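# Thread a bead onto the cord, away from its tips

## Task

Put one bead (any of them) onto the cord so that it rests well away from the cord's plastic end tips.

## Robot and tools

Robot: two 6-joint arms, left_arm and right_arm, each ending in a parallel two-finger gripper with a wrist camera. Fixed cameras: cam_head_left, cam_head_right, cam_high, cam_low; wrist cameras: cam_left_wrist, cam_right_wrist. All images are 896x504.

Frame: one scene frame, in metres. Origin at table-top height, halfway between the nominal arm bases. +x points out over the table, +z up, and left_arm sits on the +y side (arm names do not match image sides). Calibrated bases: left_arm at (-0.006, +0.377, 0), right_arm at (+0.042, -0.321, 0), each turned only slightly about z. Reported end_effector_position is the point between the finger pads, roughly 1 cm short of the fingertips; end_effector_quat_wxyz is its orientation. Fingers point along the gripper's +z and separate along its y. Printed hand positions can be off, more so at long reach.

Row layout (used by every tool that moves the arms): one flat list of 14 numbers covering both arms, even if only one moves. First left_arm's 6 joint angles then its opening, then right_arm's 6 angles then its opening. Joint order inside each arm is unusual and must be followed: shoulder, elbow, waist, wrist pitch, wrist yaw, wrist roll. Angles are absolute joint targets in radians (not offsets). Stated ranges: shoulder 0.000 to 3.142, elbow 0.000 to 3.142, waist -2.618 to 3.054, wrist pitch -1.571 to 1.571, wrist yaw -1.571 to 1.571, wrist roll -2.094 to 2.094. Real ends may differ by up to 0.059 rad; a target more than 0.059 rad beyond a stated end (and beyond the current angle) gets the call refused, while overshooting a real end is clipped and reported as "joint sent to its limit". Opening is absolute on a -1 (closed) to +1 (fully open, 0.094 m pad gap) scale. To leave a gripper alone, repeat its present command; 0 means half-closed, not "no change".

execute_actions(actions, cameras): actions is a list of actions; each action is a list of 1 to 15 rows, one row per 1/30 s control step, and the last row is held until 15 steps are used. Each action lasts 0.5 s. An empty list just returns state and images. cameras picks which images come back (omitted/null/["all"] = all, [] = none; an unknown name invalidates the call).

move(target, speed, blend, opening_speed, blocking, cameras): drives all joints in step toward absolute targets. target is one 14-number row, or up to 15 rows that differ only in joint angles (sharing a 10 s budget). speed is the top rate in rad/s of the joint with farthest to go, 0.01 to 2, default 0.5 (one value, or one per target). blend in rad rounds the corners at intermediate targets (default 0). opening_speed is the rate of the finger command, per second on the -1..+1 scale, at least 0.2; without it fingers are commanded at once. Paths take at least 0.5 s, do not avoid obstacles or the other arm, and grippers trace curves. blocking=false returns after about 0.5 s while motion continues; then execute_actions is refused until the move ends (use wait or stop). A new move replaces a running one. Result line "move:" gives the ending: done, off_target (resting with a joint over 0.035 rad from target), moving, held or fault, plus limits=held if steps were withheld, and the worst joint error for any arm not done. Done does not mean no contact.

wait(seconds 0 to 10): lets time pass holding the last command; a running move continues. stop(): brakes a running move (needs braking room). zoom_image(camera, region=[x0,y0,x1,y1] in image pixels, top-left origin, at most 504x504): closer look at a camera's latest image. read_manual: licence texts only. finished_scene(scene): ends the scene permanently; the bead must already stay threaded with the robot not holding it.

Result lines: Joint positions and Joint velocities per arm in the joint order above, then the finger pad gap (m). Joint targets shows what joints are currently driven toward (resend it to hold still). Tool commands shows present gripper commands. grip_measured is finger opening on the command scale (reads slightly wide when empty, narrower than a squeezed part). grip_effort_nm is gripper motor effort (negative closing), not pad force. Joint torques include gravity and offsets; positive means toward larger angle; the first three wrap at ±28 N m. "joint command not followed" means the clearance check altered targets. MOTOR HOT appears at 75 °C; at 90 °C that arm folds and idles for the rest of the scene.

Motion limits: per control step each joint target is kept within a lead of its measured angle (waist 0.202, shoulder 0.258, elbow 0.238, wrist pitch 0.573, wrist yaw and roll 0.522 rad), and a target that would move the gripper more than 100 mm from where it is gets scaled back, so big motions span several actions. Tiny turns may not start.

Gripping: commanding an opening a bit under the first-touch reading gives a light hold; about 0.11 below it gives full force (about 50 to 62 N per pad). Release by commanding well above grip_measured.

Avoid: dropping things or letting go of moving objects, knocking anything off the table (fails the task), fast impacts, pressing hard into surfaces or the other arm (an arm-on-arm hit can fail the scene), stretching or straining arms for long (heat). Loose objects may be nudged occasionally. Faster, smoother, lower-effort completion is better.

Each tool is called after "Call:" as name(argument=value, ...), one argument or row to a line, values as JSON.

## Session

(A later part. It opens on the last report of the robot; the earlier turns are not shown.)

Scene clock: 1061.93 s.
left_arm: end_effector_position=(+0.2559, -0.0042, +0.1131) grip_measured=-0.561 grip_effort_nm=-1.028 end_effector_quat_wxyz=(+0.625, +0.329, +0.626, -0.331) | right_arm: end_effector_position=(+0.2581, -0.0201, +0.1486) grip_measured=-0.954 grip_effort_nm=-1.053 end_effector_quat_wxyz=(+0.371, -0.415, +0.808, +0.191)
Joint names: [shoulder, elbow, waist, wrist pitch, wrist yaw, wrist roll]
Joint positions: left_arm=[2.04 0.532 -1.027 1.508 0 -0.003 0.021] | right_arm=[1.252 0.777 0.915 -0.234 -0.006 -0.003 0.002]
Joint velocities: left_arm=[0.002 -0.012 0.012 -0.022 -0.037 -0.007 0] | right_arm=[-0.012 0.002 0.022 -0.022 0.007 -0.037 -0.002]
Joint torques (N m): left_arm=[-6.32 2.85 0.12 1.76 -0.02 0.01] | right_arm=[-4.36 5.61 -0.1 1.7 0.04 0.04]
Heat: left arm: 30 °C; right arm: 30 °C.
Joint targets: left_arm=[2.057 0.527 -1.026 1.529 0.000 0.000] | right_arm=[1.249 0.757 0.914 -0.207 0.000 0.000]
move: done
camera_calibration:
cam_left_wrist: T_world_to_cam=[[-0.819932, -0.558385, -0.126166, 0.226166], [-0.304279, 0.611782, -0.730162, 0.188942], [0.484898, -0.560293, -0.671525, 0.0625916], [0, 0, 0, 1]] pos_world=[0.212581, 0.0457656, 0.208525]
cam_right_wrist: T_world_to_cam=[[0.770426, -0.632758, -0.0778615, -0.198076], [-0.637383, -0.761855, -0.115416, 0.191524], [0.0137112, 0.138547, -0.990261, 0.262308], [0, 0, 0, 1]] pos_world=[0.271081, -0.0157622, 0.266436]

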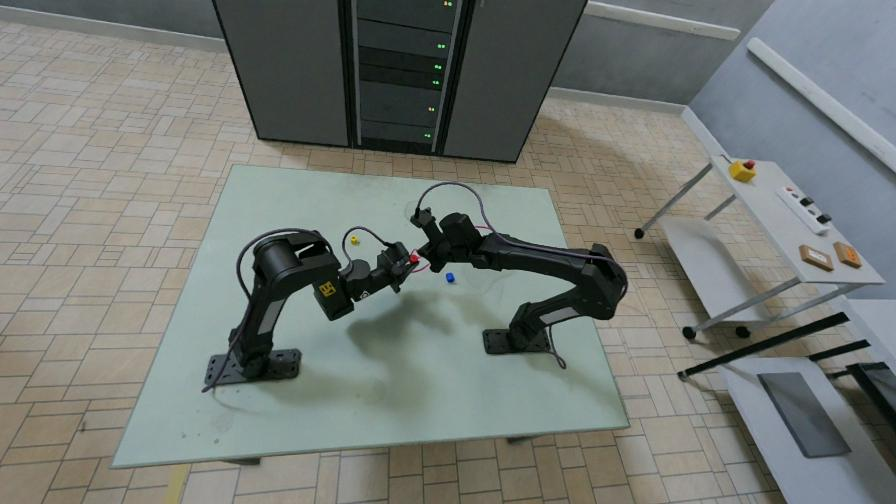

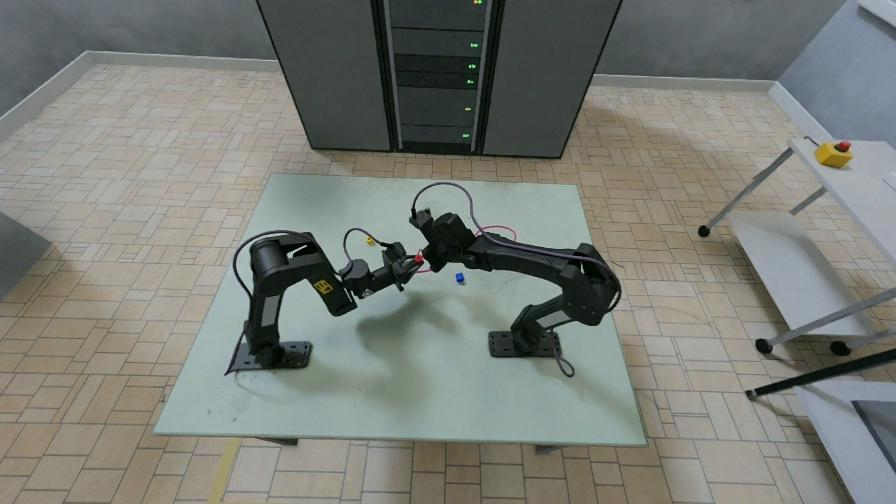

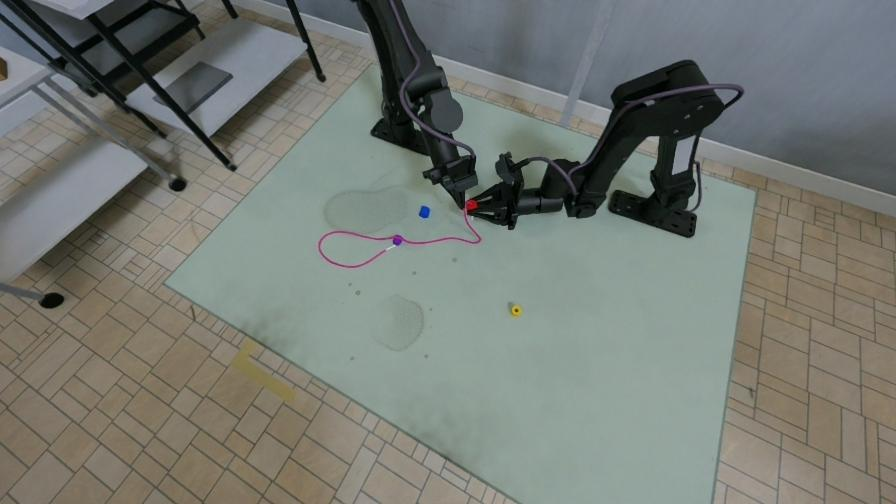

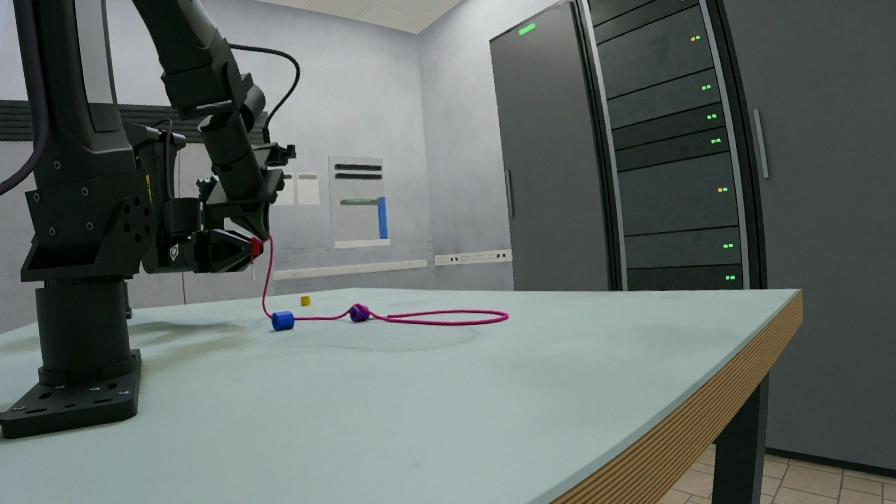

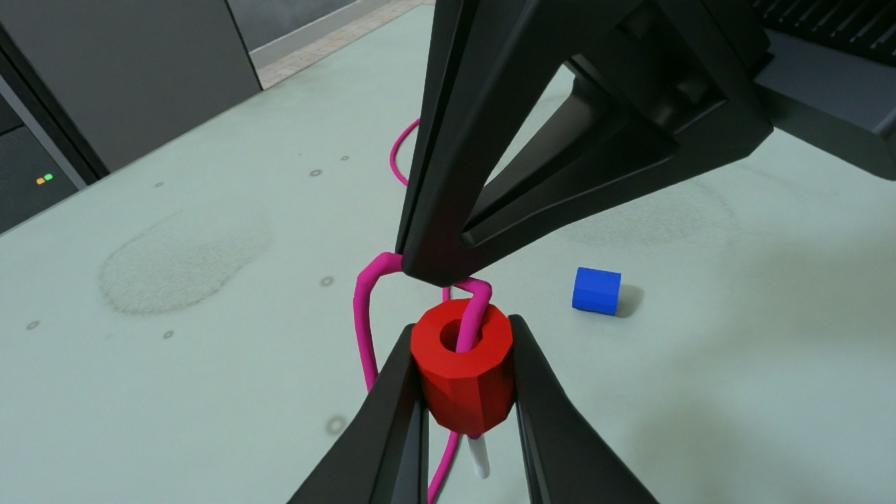

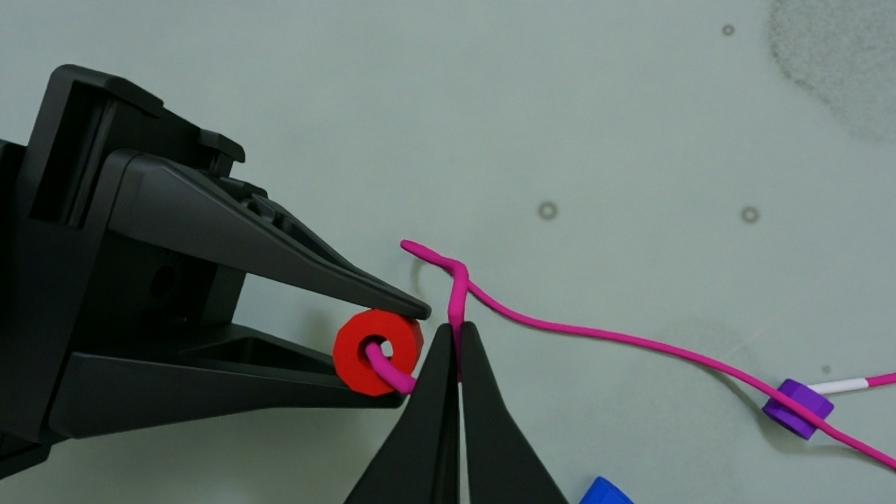

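Call:
move(
  target=[2.0568,0.5275,-1.026,1.5293,0,0.0,-0.62,1.2496,0.7567,0.875,-0.207,0,0,-1],
  speed=0.1,
  cameras=["cam_right_wrist"],
)

Call:
move(
  target=[2.0568,0.5275,-1.026,1.5293,0,0.0,-0.62,1.2496,0.7567,0.875,-0.207,0,0,-0.7],
  opening_speed=0.4,
)

Call:
zoom_image(
  camera="cam_low",
  region=[200, 160, 340, 330],
)

Scene clock: 1072.23 s.
left_arm: end_effector_position=(+0.2559, -0.0042, +0.1134) grip_measured=-0.561 grip_effort_nm=-1.018 end_effector_quat_wxyz=(+0.625, +0.329, +0.626, -0.331) | right_arm: end_effector_position=(+0.2677, -0.0271, +0.1488) grip_measured=-0.954 grip_effort_nm=-1.053 end_effector_quat_wxyz=(+0.374, -0.402, +0.815, +0.186)
Joint names: [shoulder, elbow, waist, wrist pitch, wrist yaw, wrist roll]
Joint positions: left_arm=[2.04 0.532 -1.027 1.509 0 -0.003 0.021] | right_arm=[1.252 0.777 0.883 -0.233 -0.006 -0.003 0.002]
Joint velocities: left_arm=[0.002 -0.007 -0.012 -0.037 -0.037 0.022 -0.001] | right_arm=[0.007 -0.002 -0.027 0.022 0.051 0.007 0.001]
Joint torques (N m): left_arm=[-6.31 2.86 0.09 1.73 -0.02 0.02] | right_arm=[-4.3 5.6 -0.7 1.71 0.02 0.06]
Heat: left arm: 31 °C; right arm: 30 °C.
Joint targets: left_arm=[2.057 0.527 -1.026 1.529 0.000 0.000] | right_arm=[1.249 0.757 0.875 -0.207 0.000 0.000]
move: done
camera_calibration:
cam_right_wrist: T_world_to_cam=[[0.749794, -0.657069, -0.0779063, -0.20503], [-0.66141, -0.740973, -0.116172, 0.199455], [0.0186066, 0.138633, -0.990169, 0.261966], [0, 0, 0, 1]] pos_world=[0.280778, -0.0232449, 0.266588]
Images, in order (width x height): cam_right_wrist 896x504.

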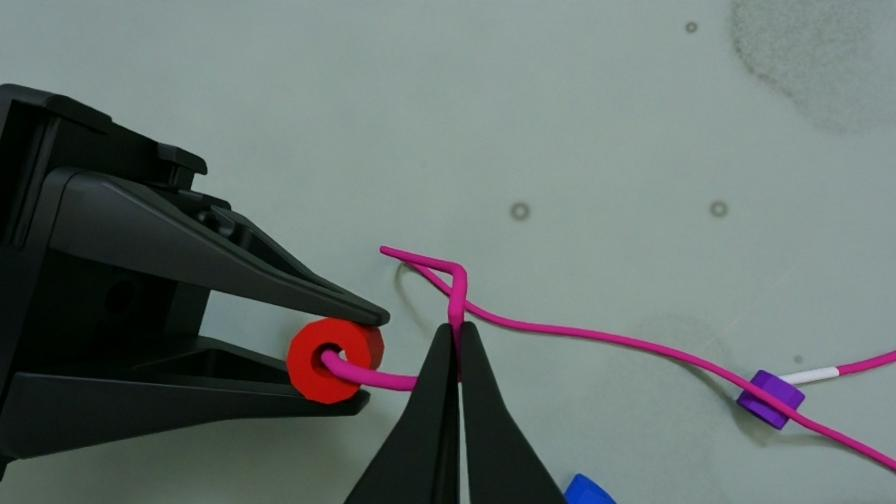

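Scene clock: 1073.20 s.
left_arm: end_effector_position=(+0.2559, -0.0042, +0.1134) grip_measured=-0.561 grip_effort_nm=-1.028 end_effector_quat_wxyz=(+0.625, +0.329, +0.626, -0.331) | right_arm: end_effector_position=(+0.2677, -0.0271, +0.1488) grip_measured=-0.703 grip_effort_nm=0.129 end_effector_quat_wxyz=(+0.374, -0.402, +0.815, +0.186)
Joint names: [shoulder, elbow, waist, wrist pitch, wrist yaw, wrist roll]
Joint positions: left_arm=[2.04 0.532 -1.027 1.509 0 -0.003 0.021] | right_arm=[1.252 0.777 0.883 -0.233 -0.006 -0.003 0.014]
Joint velocities: left_arm=[-0.007 0.007 -0.002 -0.022 0.037 -0.022 -0.001] | right_arm=[0.002 -0.022 -0.007 0.007 -0.051 0.051 0.001]
Joint torques (N m): left_arm=[-6.32 2.86 0.09 1.73 -0.02 0.02] | right_arm=[-4.34 5.64 -0.69 1.71 0.05 0.04]
Heat: left arm: 31 °C; right arm: 30 °C.
Joint targets: left_arm=[2.057 0.527 -1.026 1.529 0.000 0.000] | right_arm=[1.249 0.757 0.875 -0.207 0.000 0.000]
move: done
camera_calibration:
cam_left_wrist: T_world_to_cam=[[-0.81985, -0.558504, -0.126169, 0.226181], [-0.303807, 0.611092, -0.730936, 0.189114], [0.485332, -0.560927, -0.670682, 0.0625733], [0, 0, 0, 1]] pos_world=[0.21252, 0.0458556, 0.208734]
cam_right_wrist: T_world_to_cam=[[0.749794, -0.657069, -0.0779063, -0.20503], [-0.66141, -0.740973, -0.116172, 0.199455], [0.0186066, 0.138633, -0.990169, 0.261966], [0, 0, 0, 1]] pos_world=[0.280778, -0.0232449, 0.266588]

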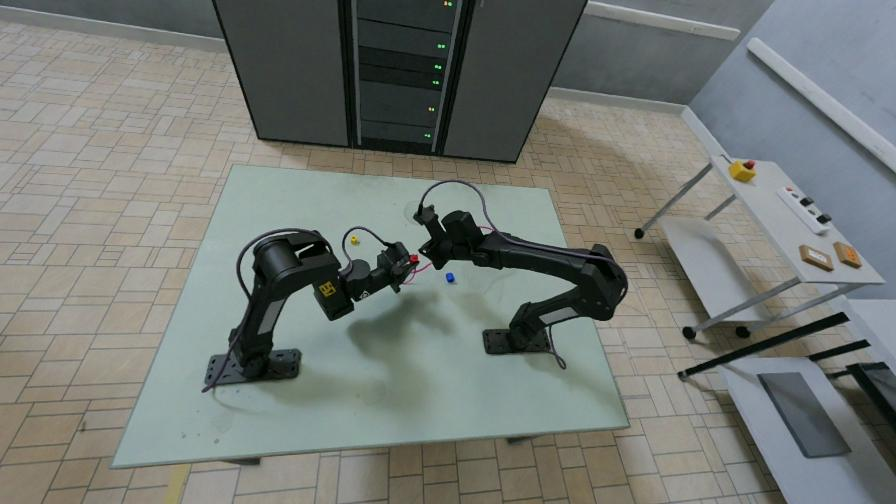

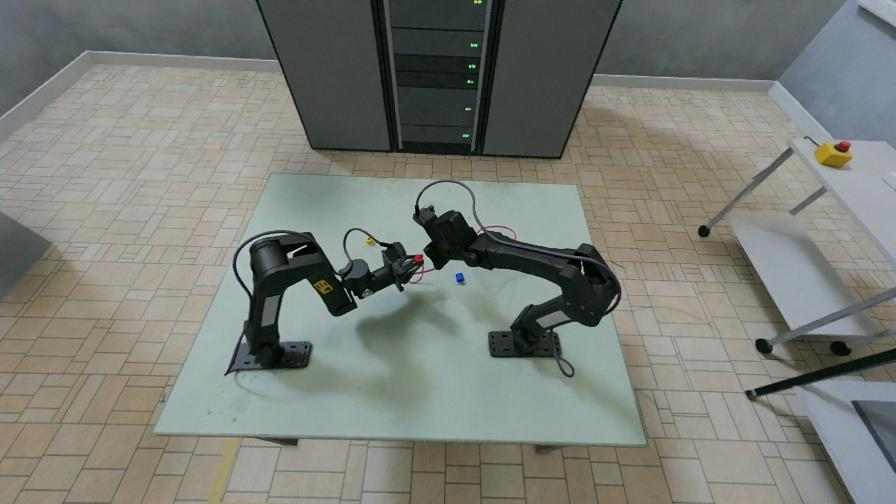

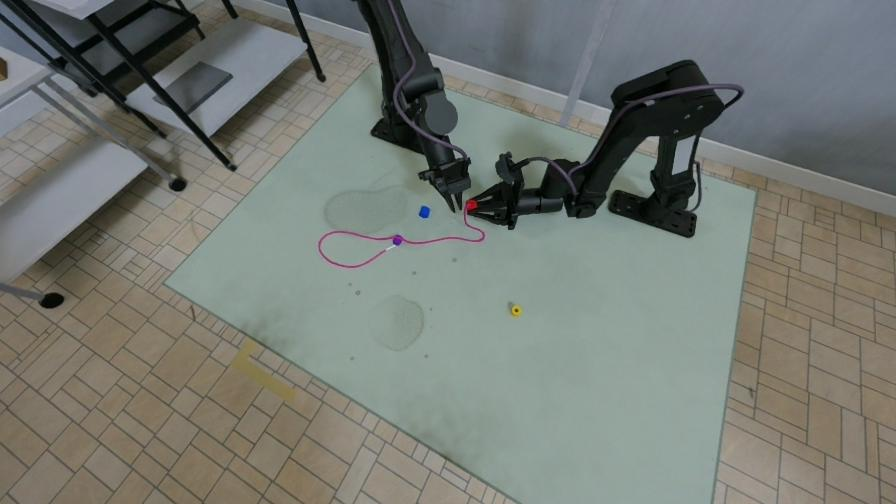

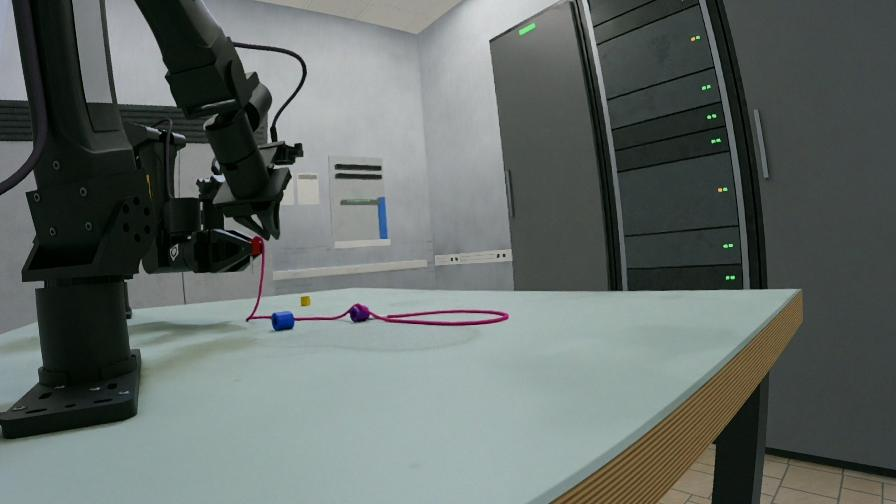

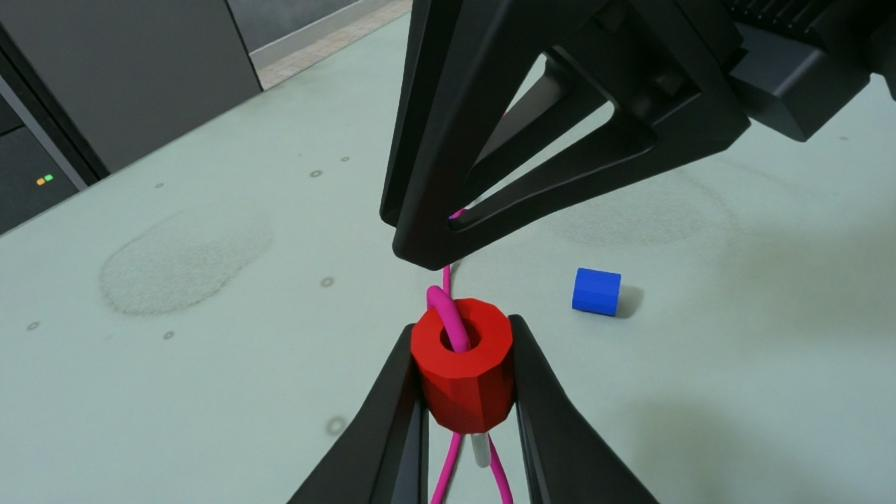

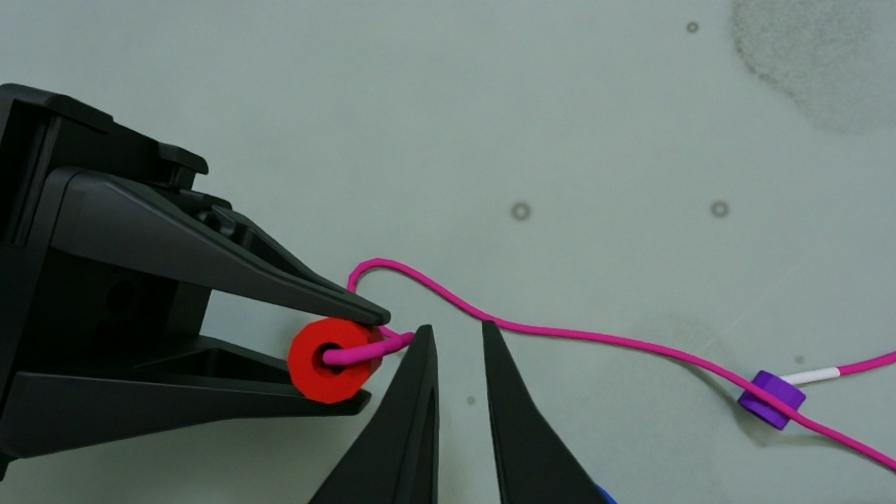

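Scaled by 2.965 from the camera's 896x504 image, which has a finer 1280x720 frame.

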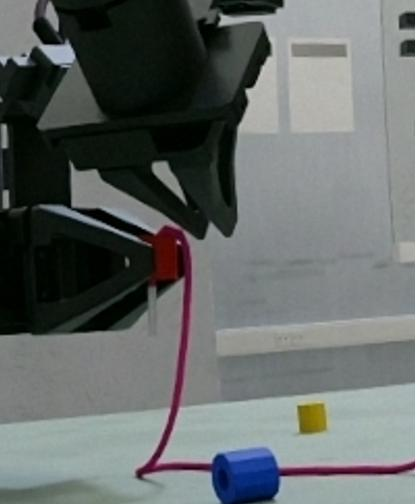

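Call:
move(
  target=[
    [2.0568,0.5275,-1.026,1.5293,0,0.0,-0.62,0.909,0.681,0.875,-0.472,0,0,-0.5],
    [2.0568,0.5275,-1.026,1.5293,0,0.0,-0.62,1.11,0.146,0.985,0.614,0,0,-0.5],
  ],
  speed=0.3,
)

Call:
zoom_image(
  camera="cam_low",
  region=[200, 160, 340, 330],
)

Call:
zoom_image(
  camera="cam_high",
  region=[380, 100, 540, 280],
)

Scene clock: 1127.87 s.
left_arm: end_effector_position=(+0.2559, -0.0042, +0.1134) grip_measured=-0.561 grip_effort_nm=-1.028 end_effector_quat_wxyz=(+0.625, +0.329, +0.626, -0.331) | right_arm: end_effector_position=(+0.2157, -0.0441, +0.1057) grip_measured=-0.503 grip_effort_nm=0.134 end_effector_quat_wxyz=(+0.500, -0.398, +0.718, +0.276)
Joint names: [shoulder, elbow, waist, wrist pitch, wrist yaw, wrist roll]
Joint positions: left_arm=[2.04 0.532 -1.027 1.509 0 -0.003 0.021] | right_arm=[1.105 0.165 0.976 0.587 -0.006 -0.003 0.023]
Joint velocities: left_arm=[-0.007 -0.012 -0.017 -0.051 0.037 0.037 0] | right_arm=[0.007 0.002 -0.007 -0.022 -0.007 -0.051 0.001]
Joint torques (N m): left_arm=[-6.34 2.86 0.09 1.73 -0.01 0.02] | right_arm=[-1.54 4.79 0.73 2.02 0.03 0.04]
Heat: left arm: 33 °C; right arm: 30 °C.
Joint targets: left_arm=[2.057 0.527 -1.026 1.529 0.000 0.000] | right_arm=[1.110 0.146 0.985 0.614 0.000 0.000]
move: done
camera_calibration:
cam_left_wrist: T_world_to_cam=[[-0.81985, -0.558504, -0.126169, 0.226181], [-0.303807, 0.611092, -0.730936, 0.189114], [0.485332, -0.560927, -0.670682, 0.0625733], [0, 0, 0, 1]] pos_world=[0.21252, 0.0458556, 0.208734]
cam_right_wrist: T_world_to_cam=[[0.82456, -0.558009, -0.0934231, -0.19063], [-0.534256, -0.713591, -0.453165, 0.156825], [0.186204, 0.423574, -0.886518, 0.18815], [0, 0, 0, 1]] pos_world=[0.205936, -0.0741595, 0.220056]

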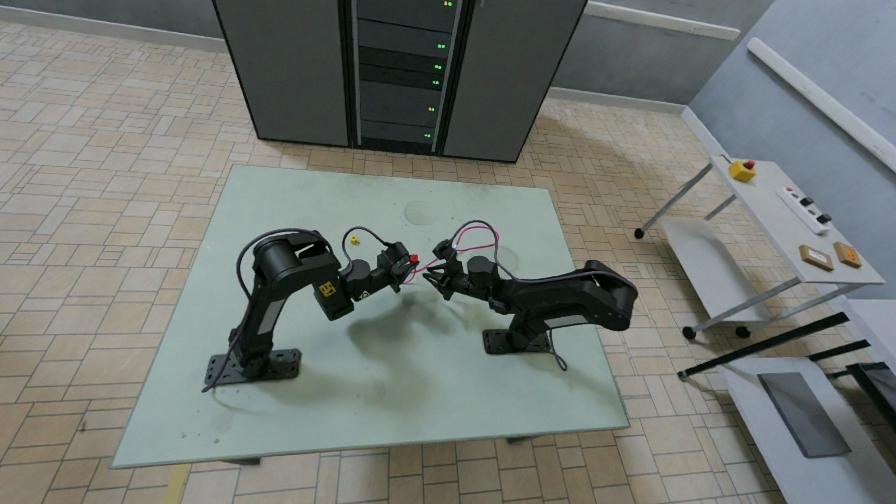

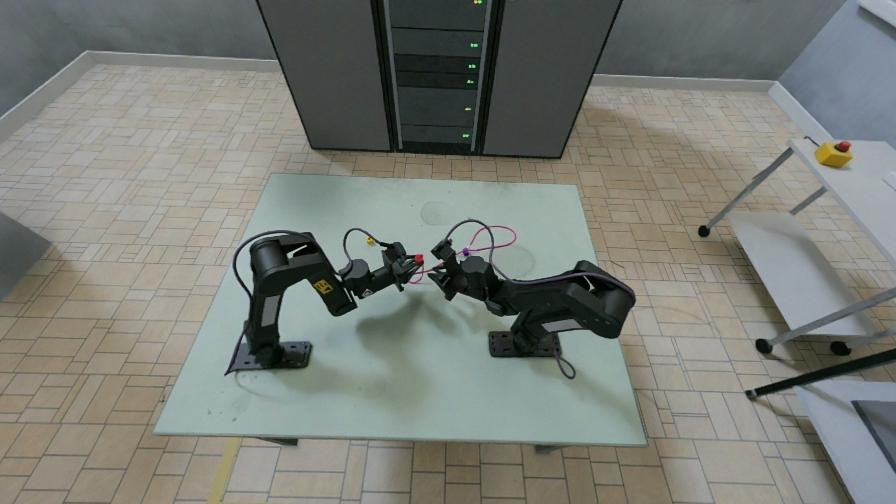

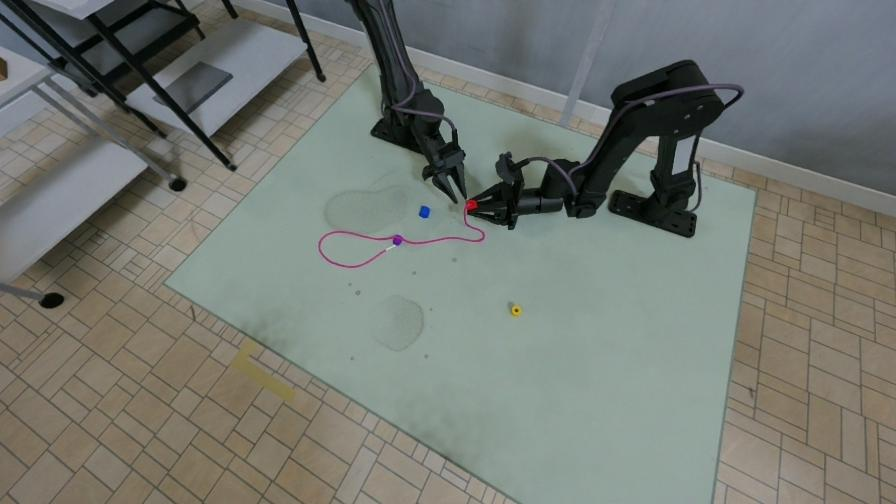

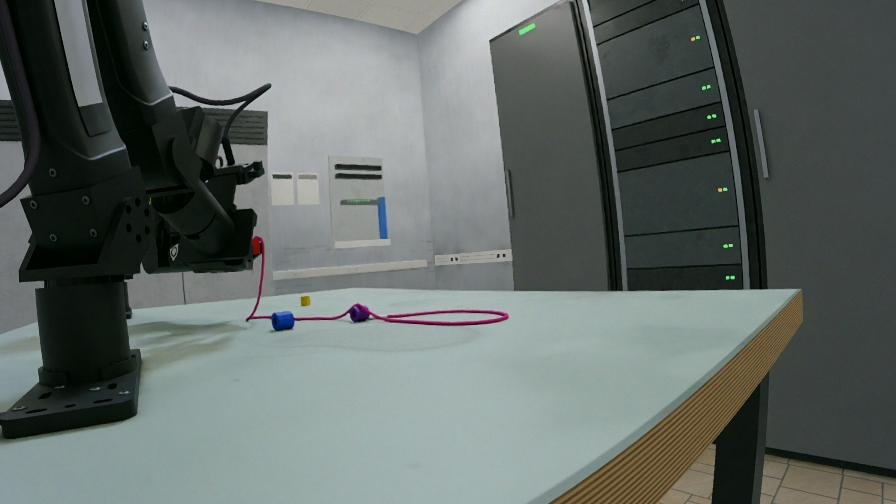

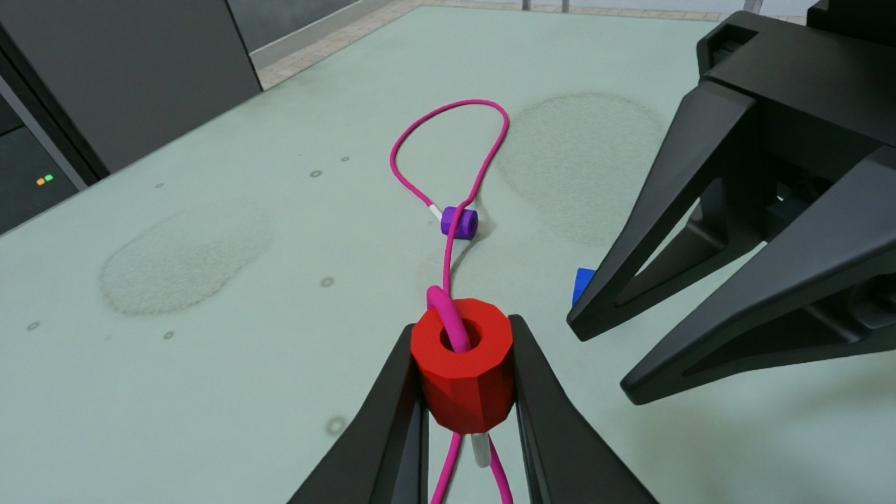

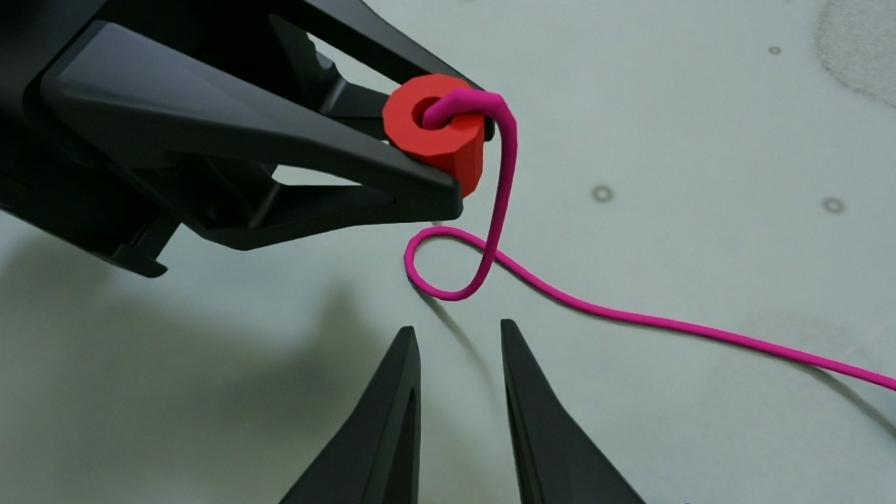

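Scaled by 2.965 from the camera's 896x504 image, which has a finer 1280x720 frame.

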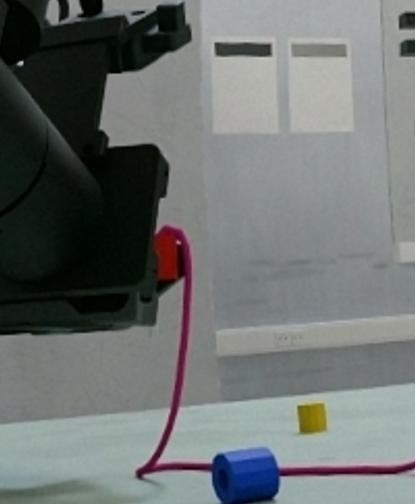

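Scaled by 2.800 from the camera's 896x504 image, which has a finer 1280x720 frame.

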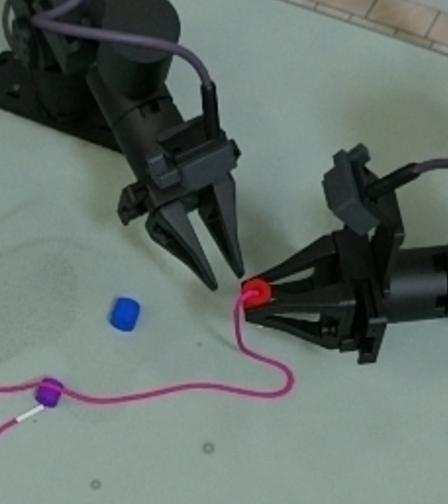

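Call:
move(
  target=[
    [2.0568,0.5275,-1.026,1.5293,0,0.0,-0.62,1.11,0.146,1.006,0.614,0,0,-0.5],
    [2.0568,0.5275,-1.026,1.5293,0,0.0,-0.62,1.255,0.22,1.006,0.693,0,0,-0.5],
  ],
  speed=0.15,
)

Call:
zoom_image(
  camera="cam_left_wrist",
  region=[380, 280, 640, 504],
)

Call:
zoom_image(
  camera="cam_high",
  region=[430, 160, 530, 250],
)

Scene clock: 1172.80 s.
left_arm: end_effector_position=(+0.2559, -0.0042, +0.1134) grip_measured=-0.561 grip_effort_nm=-1.023 end_effector_quat_wxyz=(+0.625, +0.329, +0.626, -0.331) | right_arm: end_effector_position=(+0.2144, -0.0326, +0.0873) grip_measured=-0.503 grip_effort_nm=0.134 end_effector_quat_wxyz=(+0.481, -0.411, +0.724, +0.273)
Joint names: [shoulder, elbow, waist, wrist pitch, wrist yaw, wrist roll]
Joint positions: left_arm=[2.04 0.532 -1.027 1.509 0 -0.003 0.021] | right_arm=[1.248 0.184 0.998 0.666 -0.006 -0.003 0.023]
Joint velocities: left_arm=[-0.007 0.002 -0.007 0.081 0.022 0.007 0.001] | right_arm=[0.002 -0.002 -0.002 -0.022 -0.066 0.022 0]
Joint torques (N m): left_arm=[-6.32 2.85 0.1 1.73 -0.02 0.03] | right_arm=[-2.06 8.53 0.72 1.99 0.03 0.05]
Heat: left arm: 34 °C; right arm: 36 °C.
Joint targets: left_arm=[2.057 0.527 -1.026 1.529 0.000 0.000] | right_arm=[1.255 0.220 1.006 0.693 0.000 0.000]
move: off_target (right_arm); right_arm: the elbow is farthest, 0.036 rad from its target
camera_calibration:
cam_left_wrist: T_world_to_cam=[[-0.81985, -0.558504, -0.126169, 0.226181], [-0.303807, 0.611092, -0.730936, 0.189114], [0.485332, -0.560927, -0.670682, 0.0625733], [0, 0, 0, 1]] pos_world=[0.21252, 0.0458556, 0.208734]
cam_right_wrist: T_world_to_cam=[[0.834171, -0.543789, -0.091937, -0.186608], [-0.528848, -0.741416, -0.413065, 0.150449], [0.156457, 0.393187, -0.906049, 0.174299], [0, 0, 0, 1]] pos_world=[0.207957, -0.0584626, 0.202912]

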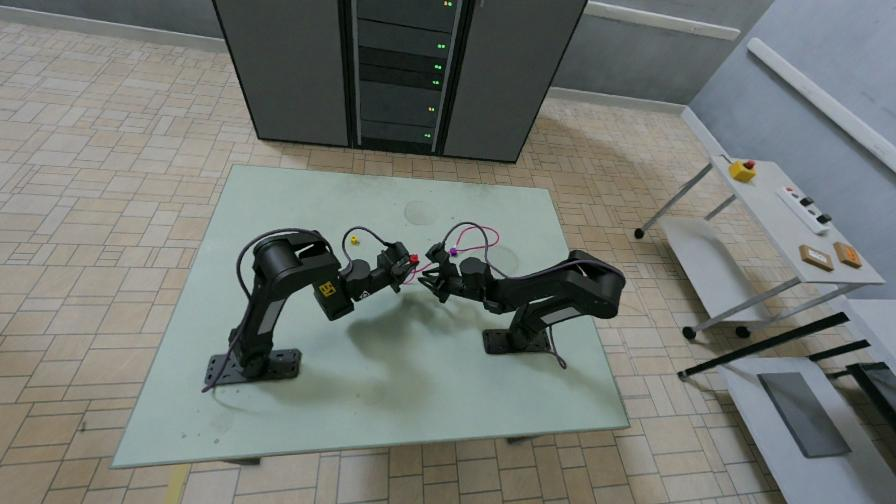

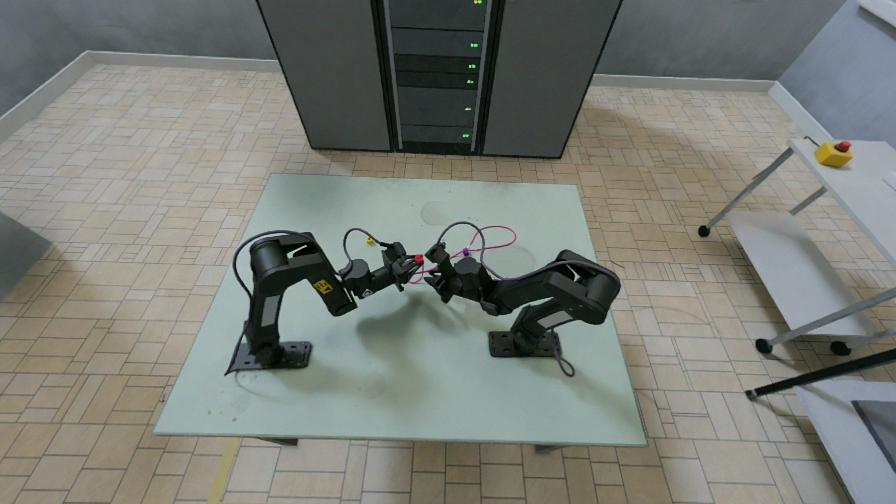

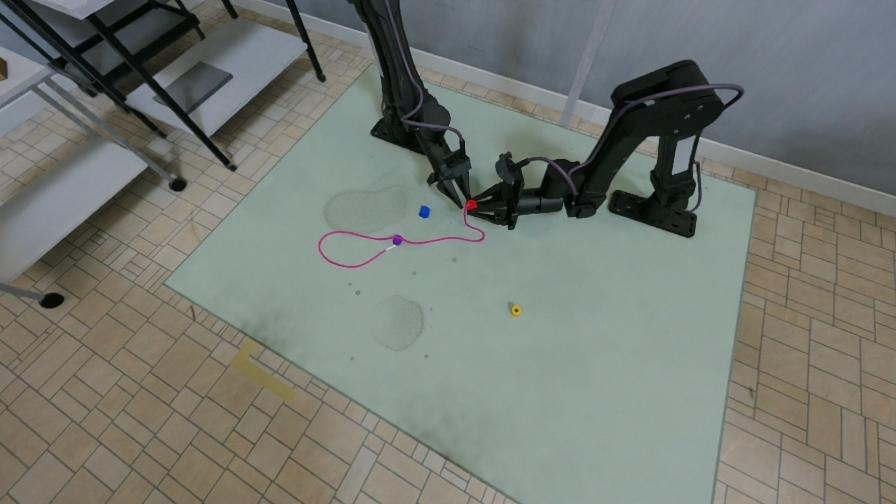

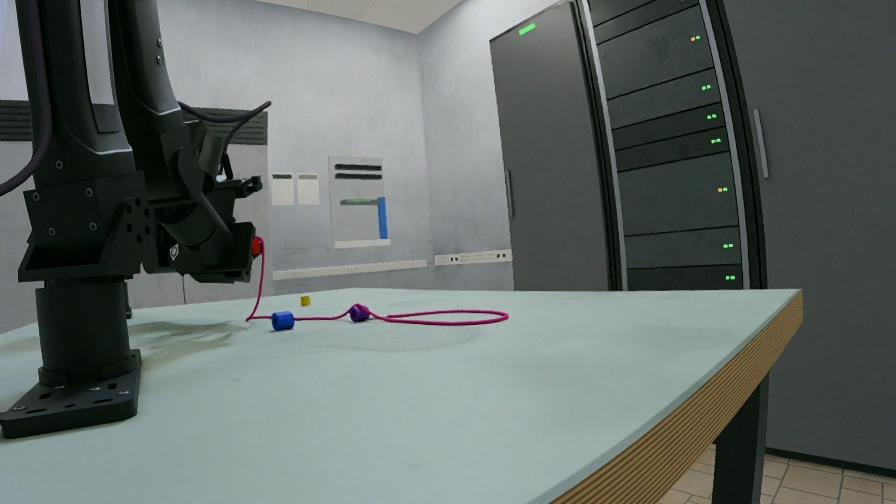

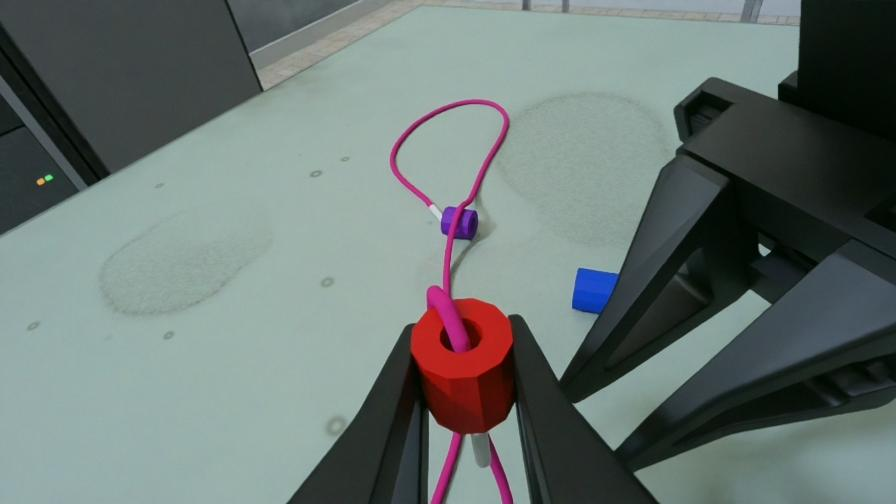

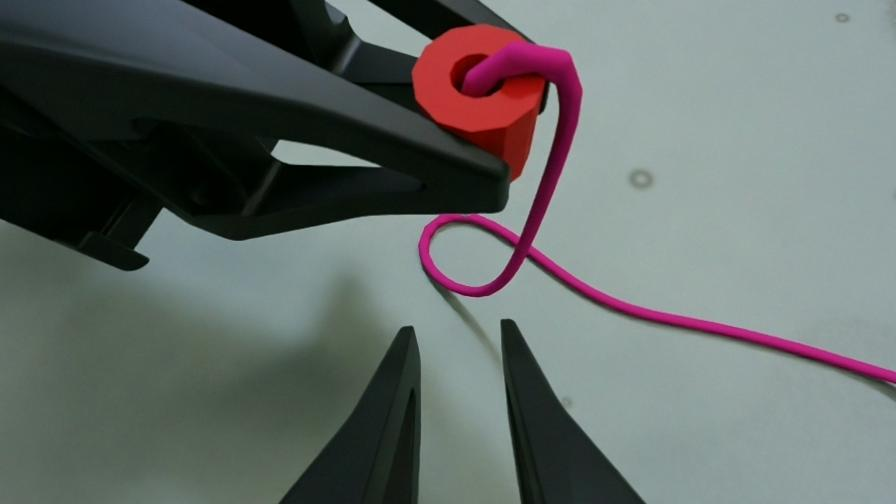

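Scaled by 1.938 from the camera's 896x504 image, which has a finer 1280x720 frame.

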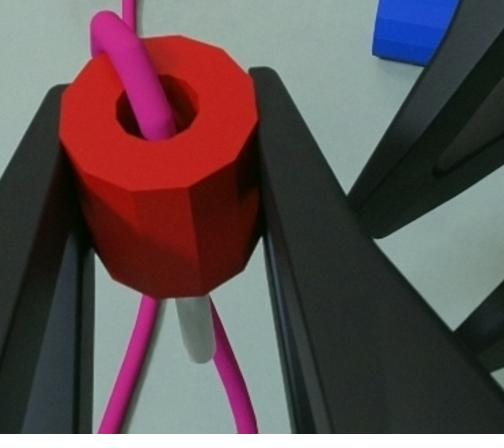

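Scaled by 5.040 from the camera's 896x504 image, which has a finer 1280x720 frame.

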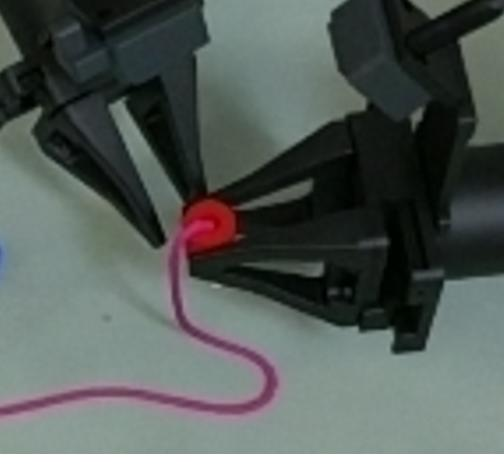

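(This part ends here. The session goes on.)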